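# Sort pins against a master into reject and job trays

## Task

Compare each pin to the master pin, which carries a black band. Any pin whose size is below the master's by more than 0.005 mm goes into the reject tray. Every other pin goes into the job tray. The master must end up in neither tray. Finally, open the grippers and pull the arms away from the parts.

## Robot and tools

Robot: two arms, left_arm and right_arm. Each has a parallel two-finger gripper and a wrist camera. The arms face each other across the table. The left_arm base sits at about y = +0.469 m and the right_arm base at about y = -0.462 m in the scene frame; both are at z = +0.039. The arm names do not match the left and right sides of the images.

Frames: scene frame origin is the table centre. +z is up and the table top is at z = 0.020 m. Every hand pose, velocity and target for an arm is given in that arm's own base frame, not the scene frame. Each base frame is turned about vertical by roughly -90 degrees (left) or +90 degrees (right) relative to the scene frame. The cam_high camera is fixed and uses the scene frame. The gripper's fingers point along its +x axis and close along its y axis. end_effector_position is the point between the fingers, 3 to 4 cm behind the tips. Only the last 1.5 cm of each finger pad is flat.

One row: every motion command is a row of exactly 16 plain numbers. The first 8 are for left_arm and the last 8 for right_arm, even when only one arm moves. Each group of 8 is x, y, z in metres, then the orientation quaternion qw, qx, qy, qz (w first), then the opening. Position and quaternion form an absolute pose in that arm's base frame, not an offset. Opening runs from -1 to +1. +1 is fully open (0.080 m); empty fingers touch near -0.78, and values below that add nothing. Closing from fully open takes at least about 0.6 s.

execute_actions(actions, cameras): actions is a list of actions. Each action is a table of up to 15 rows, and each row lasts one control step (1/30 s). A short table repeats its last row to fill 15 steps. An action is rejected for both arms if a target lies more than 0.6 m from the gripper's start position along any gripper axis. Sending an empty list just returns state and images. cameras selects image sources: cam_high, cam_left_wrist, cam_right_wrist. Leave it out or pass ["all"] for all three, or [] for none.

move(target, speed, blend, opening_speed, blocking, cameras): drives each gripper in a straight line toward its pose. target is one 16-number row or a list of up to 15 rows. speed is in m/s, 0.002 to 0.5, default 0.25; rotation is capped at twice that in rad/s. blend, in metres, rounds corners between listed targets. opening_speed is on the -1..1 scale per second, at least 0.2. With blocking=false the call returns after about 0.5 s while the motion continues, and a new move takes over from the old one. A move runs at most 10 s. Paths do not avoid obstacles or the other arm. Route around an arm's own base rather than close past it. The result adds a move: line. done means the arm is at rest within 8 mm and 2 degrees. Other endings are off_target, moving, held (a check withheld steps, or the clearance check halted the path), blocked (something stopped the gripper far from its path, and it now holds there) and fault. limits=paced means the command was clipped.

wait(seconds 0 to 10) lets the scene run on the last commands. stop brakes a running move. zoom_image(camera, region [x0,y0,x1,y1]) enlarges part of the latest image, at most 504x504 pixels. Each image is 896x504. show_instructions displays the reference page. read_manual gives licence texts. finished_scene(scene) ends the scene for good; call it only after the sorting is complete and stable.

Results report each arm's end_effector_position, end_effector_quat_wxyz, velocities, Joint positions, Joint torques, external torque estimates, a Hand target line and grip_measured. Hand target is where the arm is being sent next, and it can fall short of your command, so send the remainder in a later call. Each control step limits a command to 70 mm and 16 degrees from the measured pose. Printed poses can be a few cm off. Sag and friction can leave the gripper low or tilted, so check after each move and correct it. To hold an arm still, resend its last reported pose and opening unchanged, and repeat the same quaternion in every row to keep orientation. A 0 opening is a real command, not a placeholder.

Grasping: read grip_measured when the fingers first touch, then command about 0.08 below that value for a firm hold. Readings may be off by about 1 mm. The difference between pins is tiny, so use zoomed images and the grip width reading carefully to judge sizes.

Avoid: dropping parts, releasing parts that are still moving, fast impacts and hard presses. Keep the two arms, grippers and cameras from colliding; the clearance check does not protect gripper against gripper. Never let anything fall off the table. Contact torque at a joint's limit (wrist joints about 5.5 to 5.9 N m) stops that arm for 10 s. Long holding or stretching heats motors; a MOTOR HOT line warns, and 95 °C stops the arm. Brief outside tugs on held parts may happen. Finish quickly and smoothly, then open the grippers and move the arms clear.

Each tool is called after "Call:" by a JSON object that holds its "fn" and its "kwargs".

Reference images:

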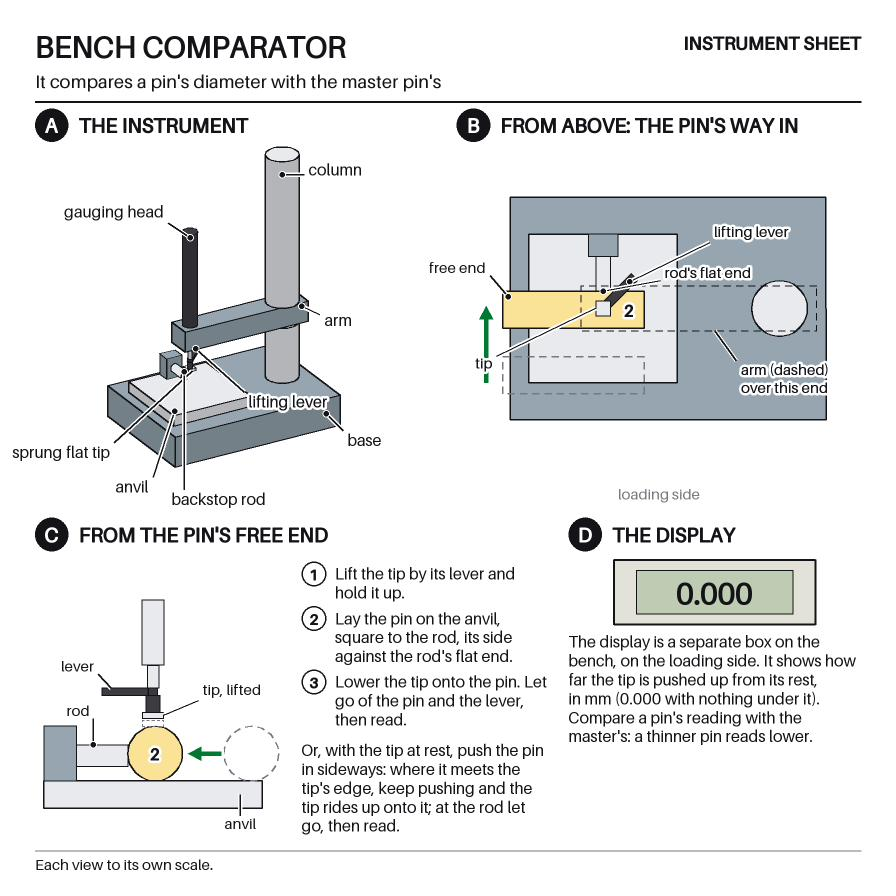

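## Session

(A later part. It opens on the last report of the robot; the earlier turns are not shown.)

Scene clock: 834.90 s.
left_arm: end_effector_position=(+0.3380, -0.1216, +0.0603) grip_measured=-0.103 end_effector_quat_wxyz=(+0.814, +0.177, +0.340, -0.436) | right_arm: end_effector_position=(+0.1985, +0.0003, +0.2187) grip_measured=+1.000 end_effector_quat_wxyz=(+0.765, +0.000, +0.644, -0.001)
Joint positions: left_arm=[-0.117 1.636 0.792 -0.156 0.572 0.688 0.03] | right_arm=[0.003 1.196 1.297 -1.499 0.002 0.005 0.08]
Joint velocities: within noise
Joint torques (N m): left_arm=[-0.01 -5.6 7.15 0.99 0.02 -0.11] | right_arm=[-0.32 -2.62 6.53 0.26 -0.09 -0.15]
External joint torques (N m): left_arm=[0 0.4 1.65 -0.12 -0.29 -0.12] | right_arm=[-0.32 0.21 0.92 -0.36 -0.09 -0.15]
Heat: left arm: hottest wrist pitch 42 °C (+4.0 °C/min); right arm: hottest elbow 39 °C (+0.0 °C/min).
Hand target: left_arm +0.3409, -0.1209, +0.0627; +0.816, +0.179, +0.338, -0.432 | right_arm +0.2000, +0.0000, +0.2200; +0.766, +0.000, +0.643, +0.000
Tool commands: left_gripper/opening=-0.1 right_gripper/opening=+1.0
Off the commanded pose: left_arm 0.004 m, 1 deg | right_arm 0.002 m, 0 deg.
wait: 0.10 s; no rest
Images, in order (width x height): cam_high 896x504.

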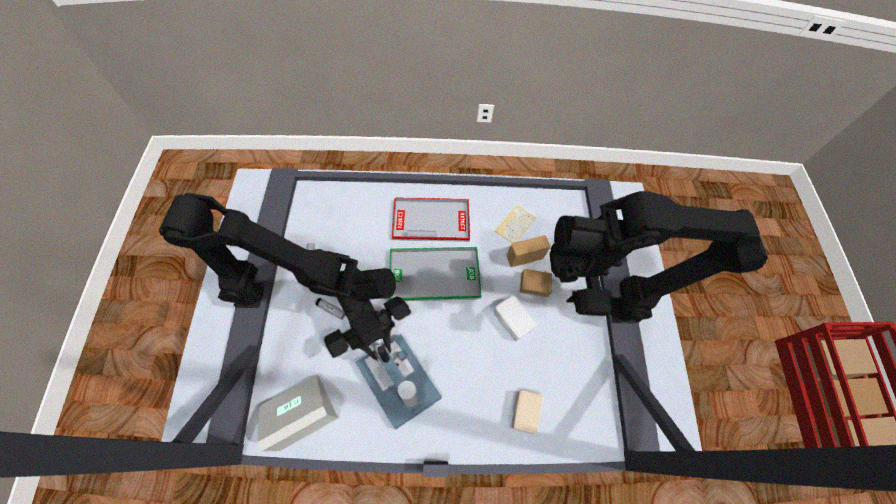

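Call:
{"fn": "move", "kwargs": {"target": [[0.3405,-0.1211,0.0605,0.8165,0.1791,0.3382,-0.4323,-0.48,0.20,0.0,0.22,0.766,0,0.643,0,1.0],[0.307,-0.1440,0.0615,0.8165,0.1791,0.3382,-0.4323,-0.48,0.20,0.0,0.22,0.766,0,0.643,0,1.0],[0.307,-0.1440,0.125,0.8165,0.1791,0.3382,-0.4323,-0.48,0.20,0.0,0.22,0.766,0,0.643,0,1.0],[0.262,-0.075,0.12,0.8165,0.1791,0.3382,-0.4323,-0.48,0.20,0.0,0.22,0.766,0,0.643,0,1.0],[0.386,0.248,0.10,0.9239,0,0.3827,0,-0.48,0.20,0.0,0.22,0.766,0,0.643,0,1.0],[0.386,0.248,0.05,0.9239,0,0.3827,0,-0.48,0.20,0.0,0.22,0.766,0,0.643,0,1.0]], "speed": [0.03,0.06,0.12,0.22,0.24,0.1], "blend": [0,0.001,0.01,0.01,0.005,0], "opening_speed": 0.8, "cameras": ["cam_left_wrist"]}}

Scene clock: 853.60 s.
left_arm: end_effector_position=(+0.3863, +0.2486, +0.0524) grip_measured=-0.395 end_effector_quat_wxyz=(+0.924, +0.002, +0.383, +0.001) | right_arm: end_effector_position=(+0.1985, +0.0003, +0.2187) grip_measured=+1.000 end_effector_quat_wxyz=(+0.765, +0.000, +0.644, -0.001)
Joint positions: left_arm=[0.725 1.96 1.156 -0.122 0.485 0.562 0.017] | right_arm=[0.003 1.196 1.297 -1.499 0.002 0.005 0.08]
Joint velocities: within noise
Joint torques (N m): left_arm=[0.01 -7.27 5.82 1.66 0.34 -0.1] | right_arm=[-0.26 -2.62 6.46 0.27 -0.1 -0.14]
External joint torques (N m): left_arm=[0.01 1.23 0.17 0.47 0.08 -0.11] | right_arm=[-0.27 0.27 0.83 -0.35 -0.09 -0.14]
Heat: left arm: hottest wrist pitch 42 °C (+3.0 °C/min); right arm: hottest elbow 39 °C (+0.0 °C/min).
Hand target: left_arm +0.3860, +0.2480, +0.0501; +0.924, +0.000, +0.383, +0.000 | right_arm +0.2000, +0.0000, +0.2200; +0.766, +0.000, +0.643, +0.000
Off the commanded pose: left_arm 0.003 m, 0 deg | right_arm 0.002 m, 0 deg.
move: done
Images, in order (width x height): cam_left_wrist 896x504.

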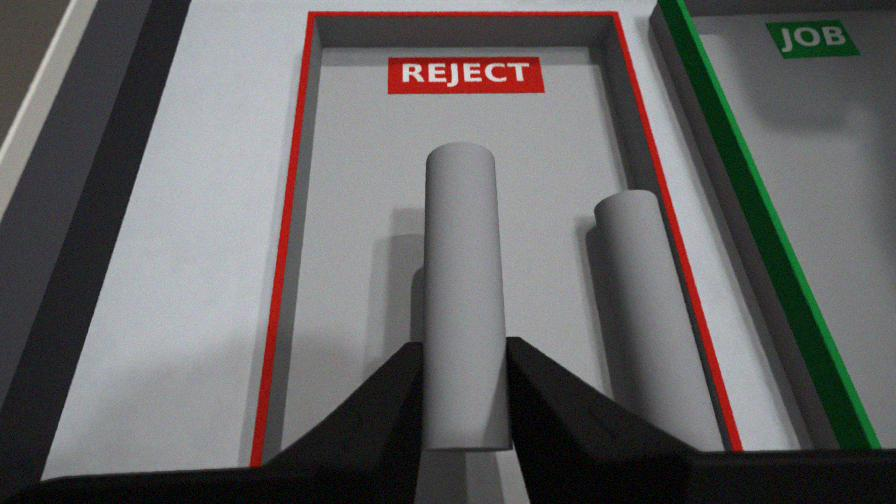

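Call:
{"fn": "move", "kwargs": {"target": [[0.386,0.248,0.0180,0.9239,0,0.3827,0,-0.48,0.20,0.0,0.22,0.766,0,0.643,0,1.0],[0.387,0.248,0.0195,0.9239,0,0.3827,0,-0.2,0.20,0.0,0.22,0.766,0,0.643,0,1.0],[0.3855,0.248,0.09,0.9239,0,0.3827,0,-0.2,0.20,0.0,0.22,0.766,0,0.643,0,1.0],[0.15,0.13,0.14,0.5213,0.4777,0.5213,-0.4777,0.1,0.20,0.0,0.22,0.766,0,0.643,0,1.0]], "speed": [0.05,0.03,0.12,0.25], "blend": [0,0,0.01,0], "opening_speed": 0.3, "cameras": ["cam_left_wrist","cam_high"]}}

Scene clock: 876.83 s.
left_arm: end_effector_position=(+0.1525, +0.1324, +0.1415) grip_measured=+0.097 end_effector_quat_wxyz=(+0.524, +0.478, +0.521, -0.474) | right_arm: end_effector_position=(+0.1985, +0.0003, +0.2187) grip_measured=+1.000 end_effector_quat_wxyz=(+0.765, +0.000, +0.644, -0.001)
Joint positions: left_arm=[0.717 1.297 1.064 -1.333 0.003 2.195 0.039] | right_arm=[0.003 1.196 1.297 -1.499 0.002 0.005 0.08]
Joint velocities: within noise
Joint torques (N m): left_arm=[-0.33 -4.22 4.74 0.08 -0.13 0.06] | right_arm=[-0.28 -2.59 6.49 0.26 -0.08 -0.14]
External joint torques (N m): left_arm=[-0.35 -0.74 -0.75 -0.18 -0.17 0.06] | right_arm=[-0.28 0.29 0.84 -0.37 -0.07 -0.14]
Heat: left arm: hottest wrist pitch 42 °C (+3.0 °C/min); right arm: hottest elbow 39 °C (+0.0 °C/min).
Hand target: left_arm +0.1501, +0.1300, +0.1399; +0.521, +0.478, +0.521, -0.478 | right_arm +0.2000, +0.0000, +0.2200; +0.766, +0.000, +0.643, +0.000
Off the commanded pose: left_arm 0.004 m, 0 deg | right_arm 0.002 m, 0 deg.
move: done; target 2's new opening was sent with left_arm's hand 0.009 m and 1 deg from that target
Images, in order (width x height): cam_high 896x504, cam_left_wrist 896x504.

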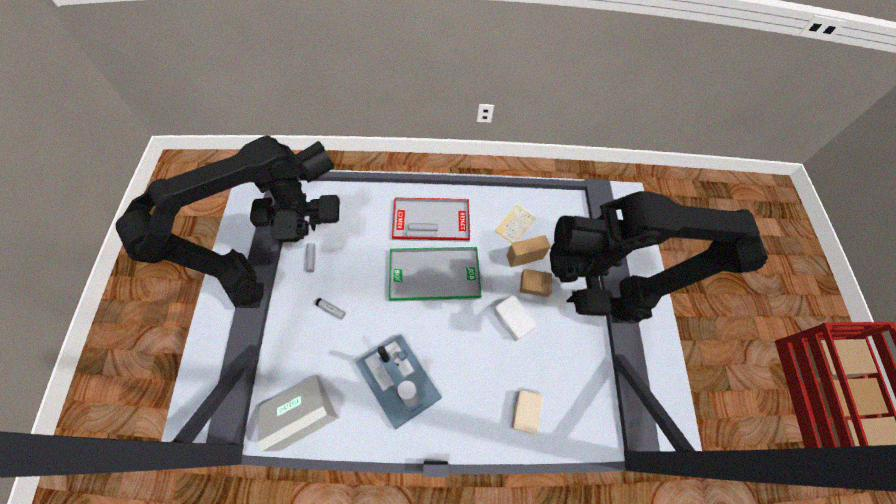

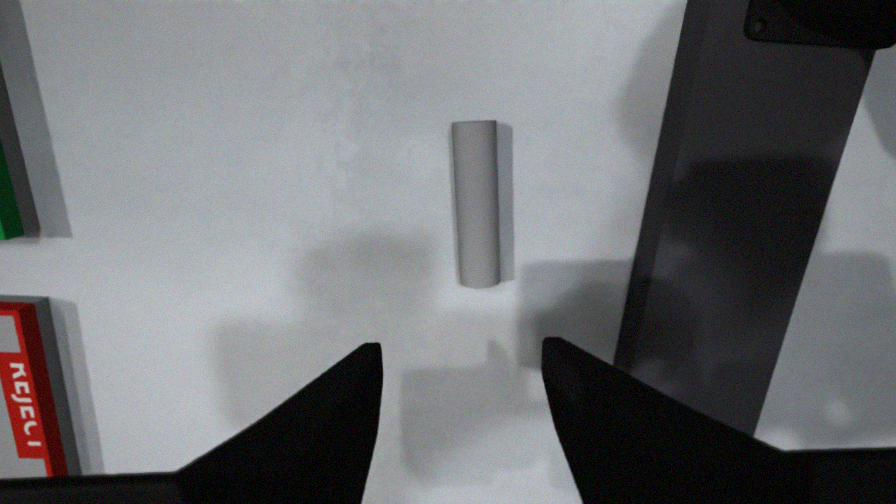

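Call:
{"fn": "move", "kwargs": {"target": [[0.1370,0.1190,0.06,0.5284,0.4699,0.5284,-0.4699,0.0,0.20,0.0,0.22,0.766,0,0.643,0,1.0],[0.1365,0.1185,0.042,0.5284,0.4699,0.5284,-0.4699,0.0,0.20,0.0,0.22,0.766,0,0.643,0,1.0]], "speed": [0.15,0.08], "cameras": ["cam_left_wrist"]}}

Scene clock: 891.07 s.
left_arm: end_effector_position=(+0.1392, +0.1208, +0.0460) grip_measured=+0.002 end_effector_quat_wxyz=(+0.530, +0.476, +0.526, -0.464) | right_arm: end_effector_position=(+0.1985, +0.0003, +0.2187) grip_measured=+1.000 end_effector_quat_wxyz=(+0.765, +0.000, +0.644, -0.001)
Joint positions: left_arm=[0.717 1.288 0.67 -0.937 0.003 2.171 0.035] | right_arm=[0.003 1.196 1.297 -1.499 0.002 0.005 0.08]
Joint velocities: within noise
Joint torques (N m): left_arm=[-0.19 -2.07 4.39 0.41 -0.11 -0.11] | right_arm=[-0.32 -2.63 6.52 0.24 -0.1 -0.15]
External joint torques (N m): left_arm=[-0.2 1.04 -0.85 0.11 -0.16 -0.11] | right_arm=[-0.33 0.2 0.91 -0.38 -0.09 -0.15]
Heat: left arm: hottest wrist pitch 40 °C (-2.0 °C/min); right arm: hottest elbow 39 °C (+0.0 °C/min).
Hand target: left_arm +0.1365, +0.1184, +0.0421; +0.528, +0.470, +0.528, -0.470 | right_arm +0.2000, +0.0000, +0.2200; +0.766, +0.000, +0.643, +0.000
Off the commanded pose: left_arm 0.005 m, 1 deg | right_arm 0.002 m, 0 deg.
move: done
Images, in order (width x height): cam_left_wrist 896x504.

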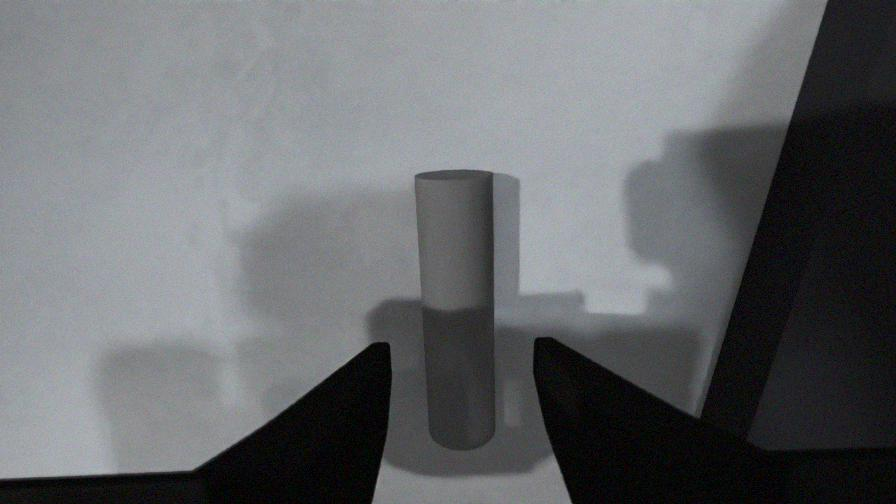

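Call:
{"fn": "move", "kwargs": {"target": [[0.1365,0.1180,0.0140,0.5284,0.4699,0.5284,-0.4699,0.0,0.20,0.0,0.22,0.766,0,0.643,0,1.0],[0.1365,0.1180,0.0150,0.5284,0.4699,0.5284,-0.4699,-0.48,0.20,0.0,0.22,0.766,0,0.643,0,1.0],[0.1365,0.1180,0.065,0.5284,0.4699,0.5284,-0.4699,-0.48,0.20,0.0,0.22,0.766,0,0.643,0,1.0],[0.272,0.05,0.06,0.683,0.183,0.683,-0.183,-0.48,0.20,0.0,0.22,0.766,0,0.643,0,1.0],[0.272,0.05,0.0185,0.683,0.183,0.683,-0.183,-0.48,0.20,0.0,0.22,0.766,0,0.643,0,1.0],[0.273,0.05,0.0195,0.683,0.183,0.683,-0.183,-0.15,0.20,0.0,0.22,0.766,0,0.643,0,1.0],[0.2395,0.0698,0.045,0.8924,0.0990,0.3696,-0.2391,0.0,0.20,0.0,0.22,0.766,0,0.643,0,1.0]], "speed": [0.07,0.03,0.12,0.2,0.06,0.03,0.15], "blend": [0,0,0.01,0.005,0,0,0], "opening_speed": 0.4, "cameras": ["cam_left_wrist","cam_high"]}}

Scene clock: 915.87 s.
left_arm: end_effector_position=(+0.2416, +0.0713, +0.0456) grip_measured=-0.152 end_effector_quat_wxyz=(+0.892, +0.099, +0.372, -0.239) | right_arm: end_effector_position=(+0.1985, +0.0003, +0.2187) grip_measured=+1.000 end_effector_quat_wxyz=(+0.765, +0.000, +0.644, -0.001)
Joint positions: left_arm=[0.692 1.367 0.512 -0.384 0.721 1.089 0.028] | right_arm=[0.003 1.196 1.297 -1.499 0.002 0.005 0.08]
Joint velocities: within noise
Joint torques (N m): left_arm=[0.25 -4.25 4.32 0.95 0.57 0.06] | right_arm=[-0.29 -2.54 6.49 0.25 -0.1 -0.16]
External joint torques (N m): left_arm=[0.23 -0.65 -0.82 0.17 0.15 0.06] | right_arm=[-0.29 0.33 0.86 -0.37 -0.1 -0.16]
Heat: left arm: hottest wrist pitch 39 °C (-3.0 °C/min); right arm: hottest elbow 40 °C (+1.0 °C/min).
Hand target: left_arm +0.2396, +0.0698, +0.0450; +0.892, +0.099, +0.370, -0.239 | right_arm +0.2000, +0.0000, +0.2200; +0.766, +0.000, +0.643, +0.000
Tool commands: left_gripper/opening=-0.15 right_gripper/opening=+1.0
Off the commanded pose: left_arm 0.003 m, 0 deg | right_arm 0.002 m, 0 deg.
move: done (path cut at 10 s); path passed 6 of 7 targets; target 7's new opening was not sent
Images, in order (width x height): cam_high 896x504, cam_left_wrist 896x504.

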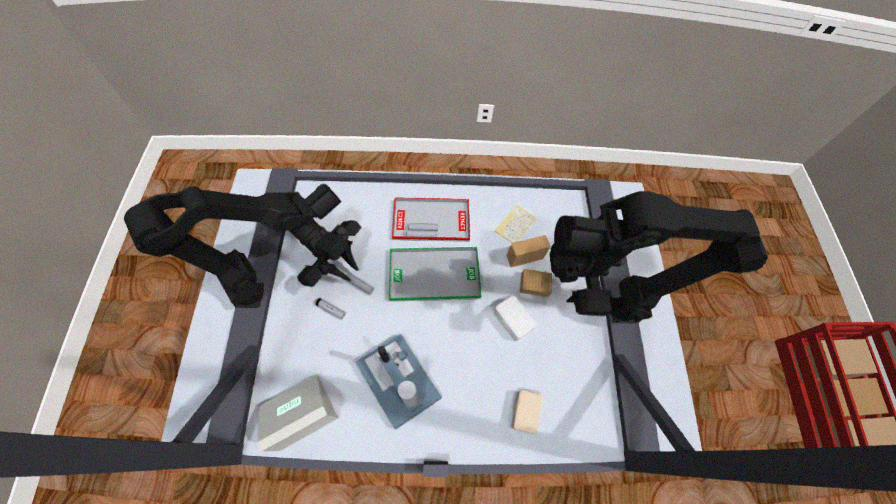

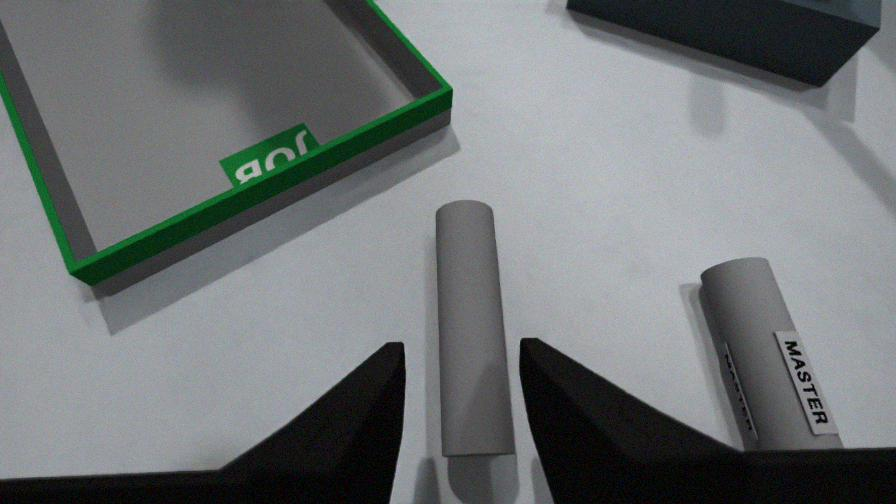

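Call:
{"fn": "move", "kwargs": {"target": [[0.2367,0.0652,0.045,0.8924,0.0990,0.3696,-0.2391,0.0,0.20,0.0,0.22,0.766,0,0.643,0,1.0],[0.2367,0.0652,0.0135,0.8924,0.0990,0.3696,-0.2391,0.0,0.20,0.0,0.22,0.766,0,0.643,0,1.0]], "speed": [0.05,0.06], "cameras": ["cam_left_wrist"]}}

Scene clock: 931.43 s.
left_arm: end_effector_position=(+0.2393, +0.0685, +0.0173) grip_measured=-0.002 end_effector_quat_wxyz=(+0.894, +0.106, +0.366, -0.236) | right_arm: end_effector_position=(+0.1985, +0.0003, +0.2187) grip_measured=+1.000 end_effector_quat_wxyz=(+0.765, +0.000, +0.644, -0.001)
Joint positions: left_arm=[0.689 1.448 0.42 -0.189 0.721 1.083 0.035] | right_arm=[0.003 1.196 1.297 -1.499 0.002 0.005 0.08]
Joint velocities: within noise
Joint torques (N m): left_arm=[-0.35 -2.45 3.73 1 0.49 -0.11] | right_arm=[-0.28 -2.57 6.51 0.27 -0.1 -0.14]
External joint torques (N m): left_arm=[-0.33 1.19 -0.85 0.19 0.06 -0.11] | right_arm=[-0.26 0.27 0.87 -0.37 -0.1 -0.14]
Heat: left arm: hottest wrist pitch 39 °C (-4.0 °C/min); right arm: hottest elbow 40 °C (+1.0 °C/min).
Hand target: left_arm +0.2367, +0.0652, +0.0136; +0.892, +0.099, +0.370, -0.239 | right_arm +0.2000, +0.0000, +0.2200; +0.766, +0.000, +0.643, +0.000
Off the commanded pose: left_arm 0.006 m, 1 deg | right_arm 0.002 m, 0 deg.
move: done
Images, in order (width x height): cam_left_wrist 896x504.

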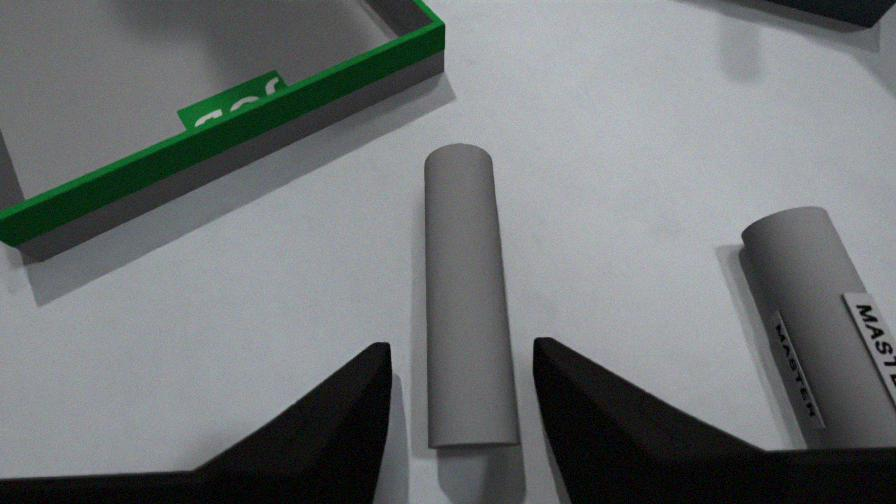

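Call:
{"fn": "move", "kwargs": {"target": [[0.2364,0.0644,0.0130,0.8924,0.0990,0.3696,-0.2391,-0.48,0.20,0.0,0.22,0.766,0,0.643,0,1.0],[0.2364,0.0644,0.09,0.8924,0.0990,0.3696,-0.2391,-0.48,0.20,0.0,0.22,0.766,0,0.643,0,1.0],[0.275,-0.148,0.12,0.8165,0.1791,0.3382,-0.4323,-0.48,0.20,0.0,0.22,0.766,0,0.643,0,1.0],[0.309,-0.1400,0.11,0.8165,0.1791,0.3382,-0.4323,-0.48,0.20,0.0,0.22,0.766,0,0.643,0,1.0],[0.309,-0.1400,0.070,0.8153,0.1802,0.3377,-0.4344,-0.48,0.20,0.0,0.22,0.766,0,0.643,0,1.0]], "speed": [0.03,0.12,0.22,0.12,0.08], "blend": [0,0.01,0.005,0.005,0], "opening_speed": 0.6, "cameras": ["cam_left_wrist"]}}

Scene clock: 946.00 s.
left_arm: end_effector_position=(+0.3099, -0.1401, +0.0720) grip_measured=-0.396 end_effector_quat_wxyz=(+0.816, +0.182, +0.338, -0.432) | right_arm: end_effector_position=(+0.1985, +0.0003, +0.2187) grip_measured=+1.000 end_effector_quat_wxyz=(+0.765, +0.000, +0.644, -0.001)
Joint positions: left_arm=[-0.208 1.501 0.705 -0.151 0.508 0.603 0.017] | right_arm=[0.003 1.196 1.297 -1.499 0.002 0.005 0.08]
Joint velocities: within noise
Joint torques (N m): left_arm=[0.25 -4.26 5.63 1.66 0.56 0.06] | right_arm=[-0.29 -2.57 6.48 0.25 -0.09 -0.13]
External joint torques (N m): left_arm=[0.25 0.89 -0.04 0.49 0.29 0.06] | right_arm=[-0.3 0.29 0.82 -0.38 -0.09 -0.13]
Heat: left arm: hottest wrist pitch 40 °C (-1.0 °C/min); right arm: hottest elbow 40 °C (+1.0 °C/min).
Hand target: left_arm +0.3090, -0.1401, +0.0701; +0.815, +0.180, +0.338, -0.434 | right_arm +0.2000, +0.0000, +0.2200; +0.766, +0.000, +0.643, +0.000
Off the commanded pose: left_arm 0.002 m, 0 deg | right_arm 0.002 m, 0 deg.
move: done
Images, in order (width x height): cam_left_wrist 896x504.

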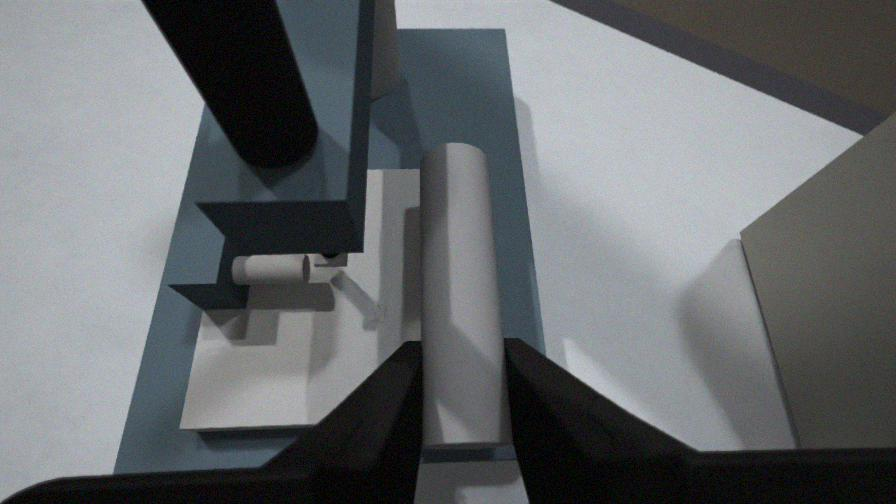

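Call:
{"fn": "move", "kwargs": {"target": [[0.310,-0.1395,0.0585,0.8165,0.1791,0.3382,-0.4323,-0.48,0.20,0.0,0.22,0.766,0,0.643,0,1.0],[0.3430,-0.1170,0.0592,0.8165,0.1791,0.3382,-0.4323,-0.48,0.20,0.0,0.22,0.766,0,0.643,0,1.0],[0.3420,-0.1177,0.0605,0.8165,0.1791,0.3382,-0.4323,-0.15,0.20,0.0,0.22,0.766,0,0.643,0,1.0],[0.3397,-0.1192,0.0625,0.8165,0.1791,0.3382,-0.4323,-0.1,0.20,0.0,0.22,0.766,0,0.643,0,1.0]], "speed": [0.04,0.035,0.03,0.03], "opening_speed": 0.5, "cameras": ["cam_left_wrist","cam_high"]}}

Call:
{"fn": "zoom_image", "kwargs": {"camera": "cam_high", "region": [277, 395, 301, 417]}}

Call:
{"fn": "wait", "kwargs": {"seconds": 0.1, "cameras": ["cam_high"]}}

Call:
{"fn": "zoom_image", "kwargs": {"camera": "cam_high", "region": [277, 395, 301, 417]}}

Call:
{"fn": "wait", "kwargs": {"seconds": 0.1, "cameras": ["cam_high"]}}

Call:
{"fn": "zoom_image", "kwargs": {"camera": "cam_high", "region": [277, 395, 301, 417]}}

Scene clock: 965.43 s.
left_arm: end_effector_position=(+0.3372, -0.1201, +0.0602) grip_measured=-0.103 end_effector_quat_wxyz=(+0.814, +0.177, +0.339, -0.436) | right_arm: end_effector_position=(+0.1985, +0.0003, +0.2187) grip_measured=+1.000 end_effector_quat_wxyz=(+0.765, +0.000, +0.644, -0.001)
Joint positions: left_arm=[-0.111 1.633 0.788 -0.157 0.575 0.693 0.03] | right_arm=[0.003 1.196 1.297 -1.499 0.002 0.005 0.08]
Joint velocities: within noise
Joint torques (N m): left_arm=[0 -5.67 6.92 0.99 0.01 -0.12] | right_arm=[-0.31 -2.58 6.49 0.27 -0.09 -0.14]
External joint torques (N m): left_arm=[0.01 0.24 1.47 -0.11 -0.29 -0.12] | right_arm=[-0.3 0.25 0.88 -0.36 -0.1 -0.14]
Heat: left arm: hottest wrist pitch 43 °C (+4.0 °C/min); right arm: hottest elbow 40 °C (+1.0 °C/min).
Hand target: left_arm +0.3397, -0.1192, +0.0625; +0.816, +0.179, +0.338, -0.432 | right_arm +0.2000, +0.0000, +0.2200; +0.766, +0.000, +0.643, +0.000
Off the commanded pose: left_arm 0.003 m, 1 deg | right_arm 0.002 m, 0 deg.
move: done
Images, in order (width x height): cam_high 896x504, cam_left_wrist 896x504.

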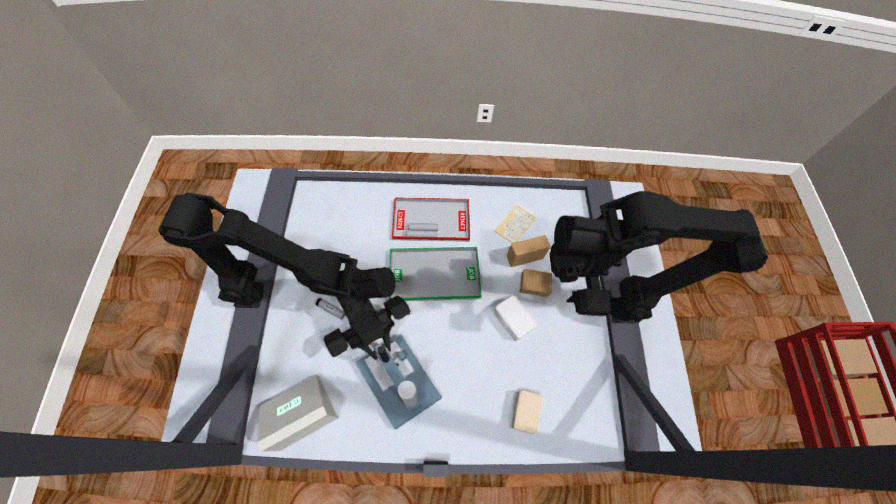

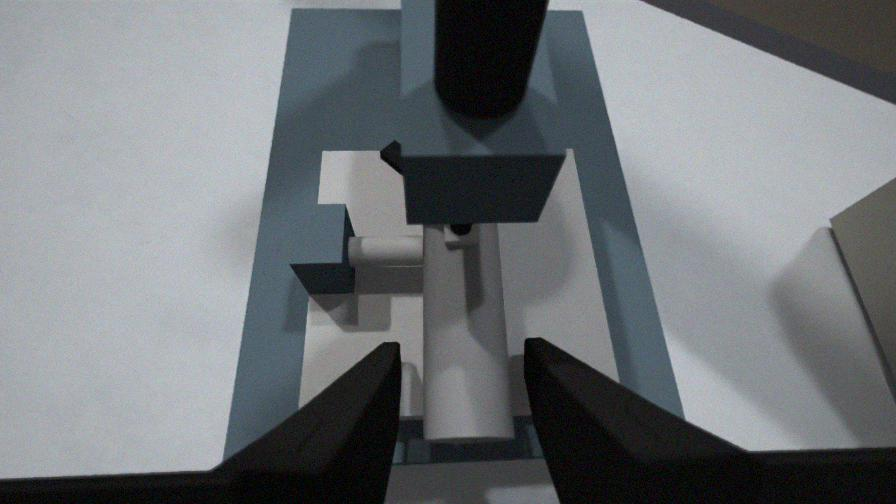

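Scaled by 21.000 from the camera's 896x504 image, which has a finer 1280x720 frame.

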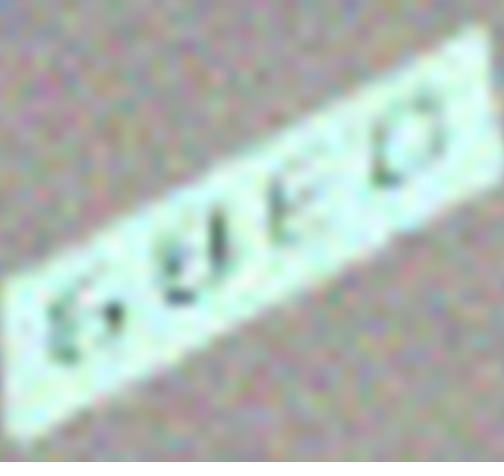

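Scene clock: 965.53 s.
left_arm: end_effector_position=(+0.3372, -0.1201, +0.0602) grip_measured=-0.103 end_effector_quat_wxyz=(+0.814, +0.177, +0.339, -0.436) | right_arm: end_effector_position=(+0.1985, +0.0003, +0.2187) grip_measured=+1.000 end_effector_quat_wxyz=(+0.765, +0.000, +0.644, -0.001)
Joint positions: left_arm=[-0.111 1.633 0.788 -0.157 0.575 0.693 0.03] | right_arm=[0.003 1.196 1.297 -1.499 0.002 0.005 0.08]
Joint velocities: within noise
Joint torques (N m): left_arm=[-0.02 -5.67 6.98 0.99 0.01 -0.12] | right_arm=[-0.3 -2.58 6.55 0.26 -0.08 -0.15]
External joint torques (N m): left_arm=[-0.04 0.25 1.55 -0.1 -0.3 -0.12] | right_arm=[-0.29 0.26 0.95 -0.36 -0.09 -0.15]
Heat: left arm: hottest wrist pitch 43 °C (+4.0 °C/min); right arm: hottest elbow 40 °C (+1.0 °C/min).
Hand target: left_arm +0.3397, -0.1192, +0.0625; +0.817, +0.179, +0.338, -0.432 | right_arm +0.2000, +0.0000, +0.2200; +0.766, +0.000, +0.643, +0.000
Tool commands: left_gripper/opening=-0.1 right_gripper/opening=+1.0
Off the commanded pose: left_arm 0.003 m, 1 deg | right_arm 0.002 m, 0 deg.
wait: 0.10 s; no rest
Images, in order (width x height): cam_high 896x504.

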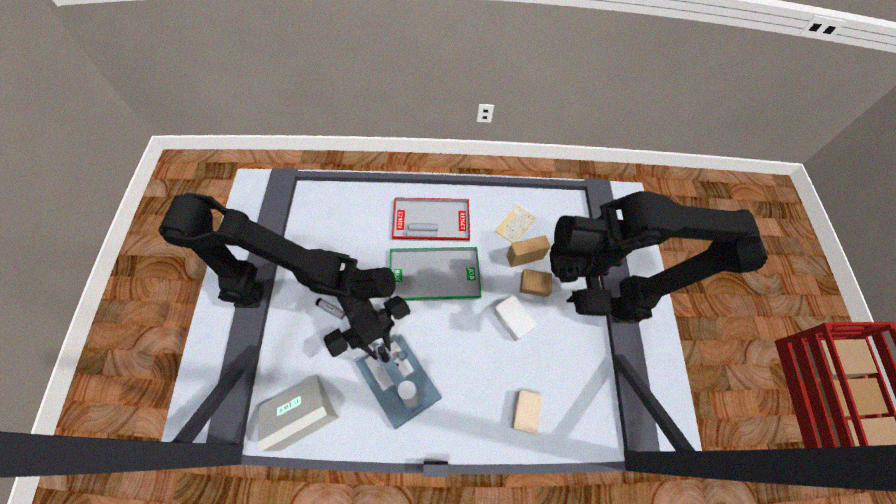

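Scaled by 21.000 from the camera's 896x504 image, which has a finer 1280x720 frame.

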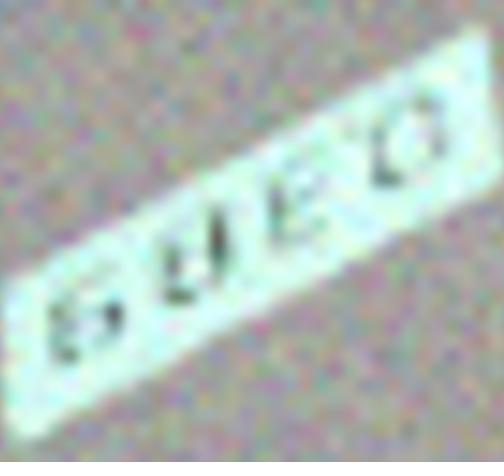

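Scene clock: 965.63 s.
left_arm: end_effector_position=(+0.3372, -0.1201, +0.0602) grip_measured=-0.103 end_effector_quat_wxyz=(+0.814, +0.177, +0.339, -0.436) | right_arm: end_effector_position=(+0.1985, +0.0003, +0.2187) grip_measured=+1.000 end_effector_quat_wxyz=(+0.765, +0.000, +0.644, -0.001)
Joint positions: left_arm=[-0.111 1.633 0.788 -0.157 0.575 0.693 0.03] | right_arm=[0.003 1.196 1.297 -1.499 0.002 0.005 0.08]
Joint velocities: within noise
Joint torques (N m): left_arm=[-0.03 -5.66 6.96 0.98 0.01 -0.12] | right_arm=[-0.37 -2.59 6.55 0.27 -0.09 -0.15]
External joint torques (N m): left_arm=[-0.03 0.29 1.46 -0.13 -0.3 -0.12] | right_arm=[-0.37 0.27 0.93 -0.35 -0.09 -0.15]
Heat: left arm: hottest wrist pitch 43 °C (+4.0 °C/min); right arm: hottest elbow 40 °C (+1.0 °C/min).
Hand target: left_arm +0.3397, -0.1192, +0.0625; +0.817, +0.179, +0.338, -0.432 | right_arm +0.2000, +0.0000, +0.2200; +0.766, +0.000, +0.643, +0.000
Tool commands: left_gripper/opening=-0.1 right_gripper/opening=+1.0
Off the commanded pose: left_arm 0.003 m, 1 deg | right_arm 0.002 m, 0 deg.
wait: 0.10 s; no rest
Images, in order (width x height): cam_high 896x504.

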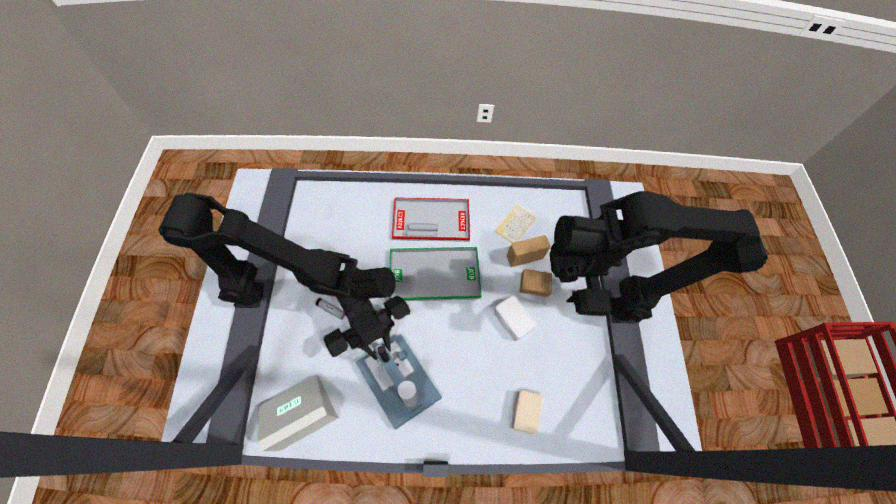

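Scaled by 21.000 from the camera's 896x504 image, which has a finer 1280x720 frame.

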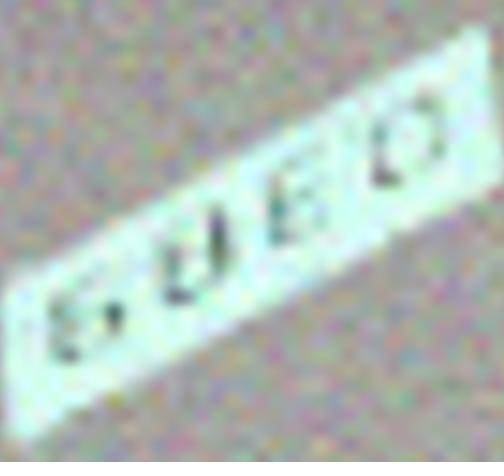

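Call:
{"fn": "move", "kwargs": {"target": [[0.3392,-0.1195,0.0600,0.8165,0.1791,0.3382,-0.4323,-0.48,0.20,0.0,0.22,0.766,0,0.643,0,1.0],[0.306,-0.1422,0.0612,0.8165,0.1791,0.3382,-0.4323,-0.48,0.20,0.0,0.22,0.766,0,0.643,0,1.0],[0.306,-0.1422,0.125,0.8165,0.1791,0.3382,-0.4323,-0.48,0.20,0.0,0.22,0.766,0,0.643,0,1.0],[0.262,-0.075,0.12,0.8165,0.1791,0.3382,-0.4323,-0.48,0.20,0.0,0.22,0.766,0,0.643,0,1.0],[0.386,0.075,0.10,0.9239,0,0.3827,0,-0.48,0.20,0.0,0.22,0.766,0,0.643,0,1.0],[0.386,0.075,0.05,0.9239,0,0.3827,0,-0.48,0.20,0.0,0.22,0.766,0,0.643,0,1.0]], "speed": [0.03,0.06,0.12,0.22,0.22,0.1], "blend": [0,0.001,0.01,0.01,0.005,0], "opening_speed": 0.8, "cameras": ["cam_left_wrist"]}}

Scene clock: 1000.80 s.
left_arm: end_effector_position=(+0.3865, +0.0742, +0.0519) grip_measured=-0.395 end_effector_quat_wxyz=(+0.924, +0.001, +0.383, -0.002) | right_arm: end_effector_position=(+0.1985, +0.0003, +0.2187) grip_measured=+1.000 end_effector_quat_wxyz=(+0.765, +0.000, +0.644, -0.001)
Joint positions: left_arm=[0.26 1.674 0.751 0.12 0.186 0.19 0.017] | right_arm=[0.003 1.196 1.297 -1.499 0.002 0.005 0.08]
Joint velocities: within noise
Joint torques (N m): left_arm=[0.14 -5.24 5.55 1.97 0.01 -0.11] | right_arm=[-0.32 -2.6 6.5 0.25 -0.09 -0.15]
External joint torques (N m): left_arm=[0.12 1.03 0.05 0.6 -0.07 -0.11] | right_arm=[-0.31 0.24 0.86 -0.38 -0.09 -0.15]
Heat: left arm: hottest wrist pitch 42 °C (+3.0 °C/min); right arm: hottest elbow 40 °C (+0.0 °C/min).
Hand target: left_arm +0.3861, +0.0750, +0.0500; +0.924, +0.000, +0.383, +0.000 | right_arm +0.2000, +0.0000, +0.2200; +0.766, +0.000, +0.643, +0.000
Off the commanded pose: left_arm 0.002 m, 0 deg | right_arm 0.002 m, 0 deg.
move: done
Images, in order (width x height): cam_left_wrist 896x504.

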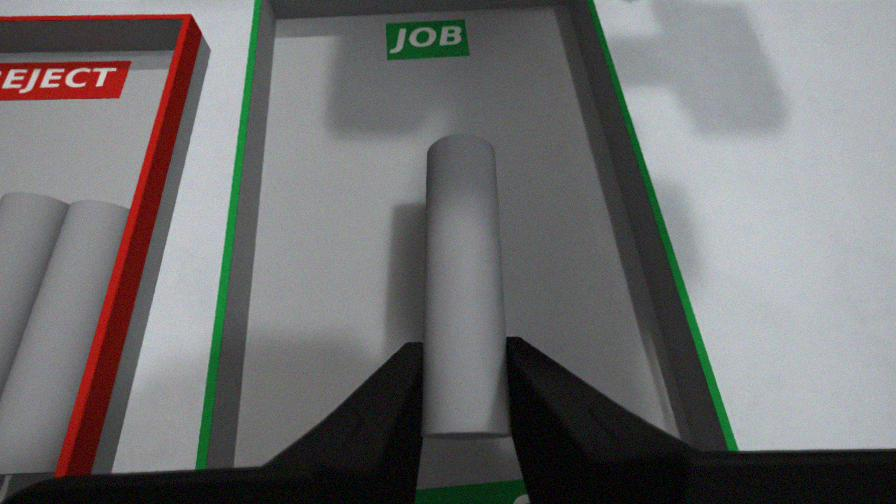

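Good. Lower, release, retreat.

Call:
{"fn": "move", "kwargs": {"target": [[0.386,0.075,0.0180,0.9239,0,0.3827,0,-0.48,0.20,0.0,0.22,0.766,0,0.643,0,1.0],[0.387,0.075,0.0195,0.9239,0,0.3827,0,-0.2,0.20,0.0,0.22,0.766,0,0.643,0,1.0],[0.3855,0.075,0.09,0.9239,0,0.3827,0,-0.2,0.20,0.0,0.22,0.766,0,0.643,0,1.0],[0.27,0.08,0.20,0.9239,0,0.3827,0,-0.2,0.20,0.0,0.22,0.766,0,0.643,0,1.0]], "speed": [0.06,0.03,0.12,0.25], "blend": [0,0,0.01,0], "opening_speed": 0.3, "cameras": ["cam_left_wrist","cam_high"]}}

Scene clock: 1012.50 s.
left_arm: end_effector_position=(+0.2689, +0.0790, +0.1921) grip_measured=-0.202 end_effector_quat_wxyz=(+0.920, -0.004, +0.392, -0.001) | right_arm: end_effector_position=(+0.1985, +0.0003, +0.2187) grip_measured=+1.000 end_effector_quat_wxyz=(+0.765, +0.000, +0.644, -0.001)
Joint positions: left_arm=[0.451 1.045 0.884 -0.7 0.312 0.33 0.026] | right_arm=[0.003 1.196 1.297 -1.499 0.002 0.005 0.08]
Joint velocities: within noise
Joint torques (N m): left_arm=[0.27 -3.38 9.37 1.27 0.26 0.08] | right_arm=[-0.28 -2.65 6.51 0.25 -0.09 -0.14]
External joint torques (N m): left_arm=[0.28 -0.58 2.81 -0.05 0.1 0.07] | right_arm=[-0.28 0.17 0.87 -0.38 -0.09 -0.14]
Heat: left arm: hottest wrist pitch 44 °C (+2.0 °C/min); right arm: hottest elbow 40 °C (+0.0 °C/min).
Hand target: left_arm +0.2699, +0.0799, +0.1999; +0.924, +0.000, +0.383, +0.000 | right_arm +0.2000, +0.0000, +0.2200; +0.766, +0.000, +0.643, +0.000
Off the commanded pose: left_arm 0.008 m, 1 deg | right_arm 0.002 m, 0 deg.
move: done
Images, in order (width x height): cam_high 896x504, cam_left_wrist 896x504.

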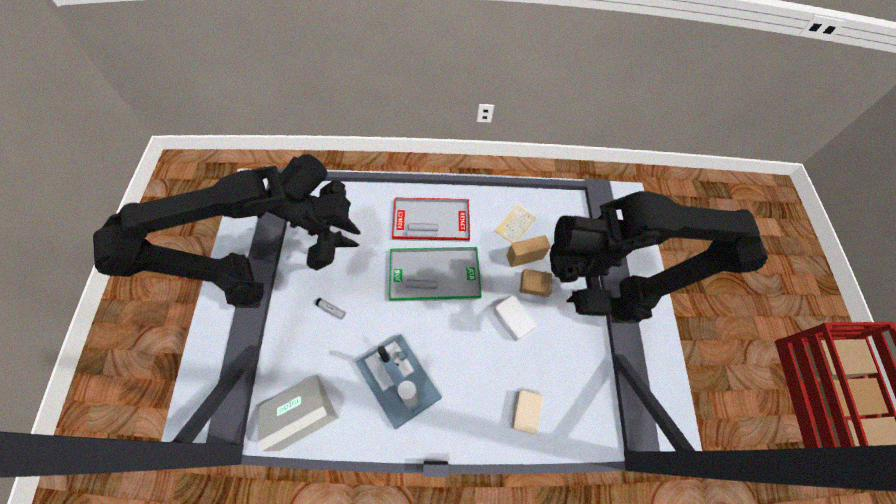

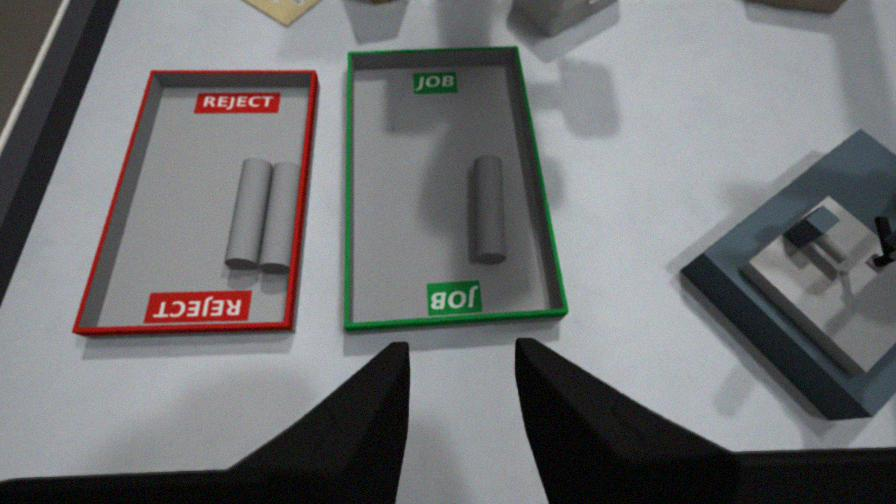

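Call:
{"fn": "wait", "kwargs": {"seconds": 1, "cameras": ["cam_high"]}}

Call:
{"fn": "finished_scene", "kwargs": {"scene": 2}}

Scene clock: 1020.03 s.
left_arm: end_effector_position=(+0.2688, +0.0791, +0.1920) grip_measured=-0.202 end_effector_quat_wxyz=(+0.920, -0.004, +0.392, -0.001) | right_arm: end_effector_position=(+0.1985, +0.0003, +0.2187) grip_measured=+1.000 end_effector_quat_wxyz=(+0.765, +0.000, +0.644, -0.001)
Joint positions: left_arm=[0.452 1.045 0.884 -0.701 0.312 0.33 0.026] | right_arm=[0.003 1.196 1.297 -1.499 0.002 0.005 0.08]
Joint velocities: within noise
Joint torques (N m): left_arm=[0.29 -3.35 9.33 1.28 0.26 0.07] | right_arm=[-0.29 -2.63 6.52 0.26 -0.09 -0.15]
External joint torques (N m): left_arm=[0.29 -0.61 2.84 -0.01 0.1 0.07] | right_arm=[-0.31 0.22 0.9 -0.36 -0.08 -0.15]
Heat: left arm: hottest wrist pitch 43 °C (+0.0 °C/min); right arm: hottest elbow 40 °C (+0.0 °C/min).
Hand target: left_arm +0.2699, +0.0800, +0.1999; +0.924, +0.000, +0.383, +0.000 | right_arm +0.2000, +0.0000, +0.2200; +0.766, +0.000, +0.643, +0.000
Tool commands: left_gripper/opening=-0.2 right_gripper/opening=+1.0
Off the commanded pose: left_arm 0.008 m, 1 deg | right_arm 0.002 m, 0 deg.
wait: 1.00 s; at rest from the start
Images, in order (width x height): cam_high 896x504.

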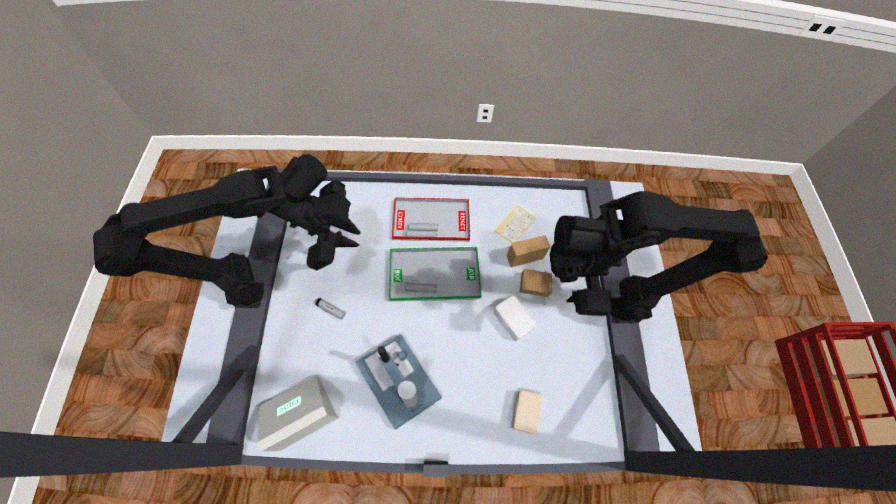

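The scene is finished: the task was done.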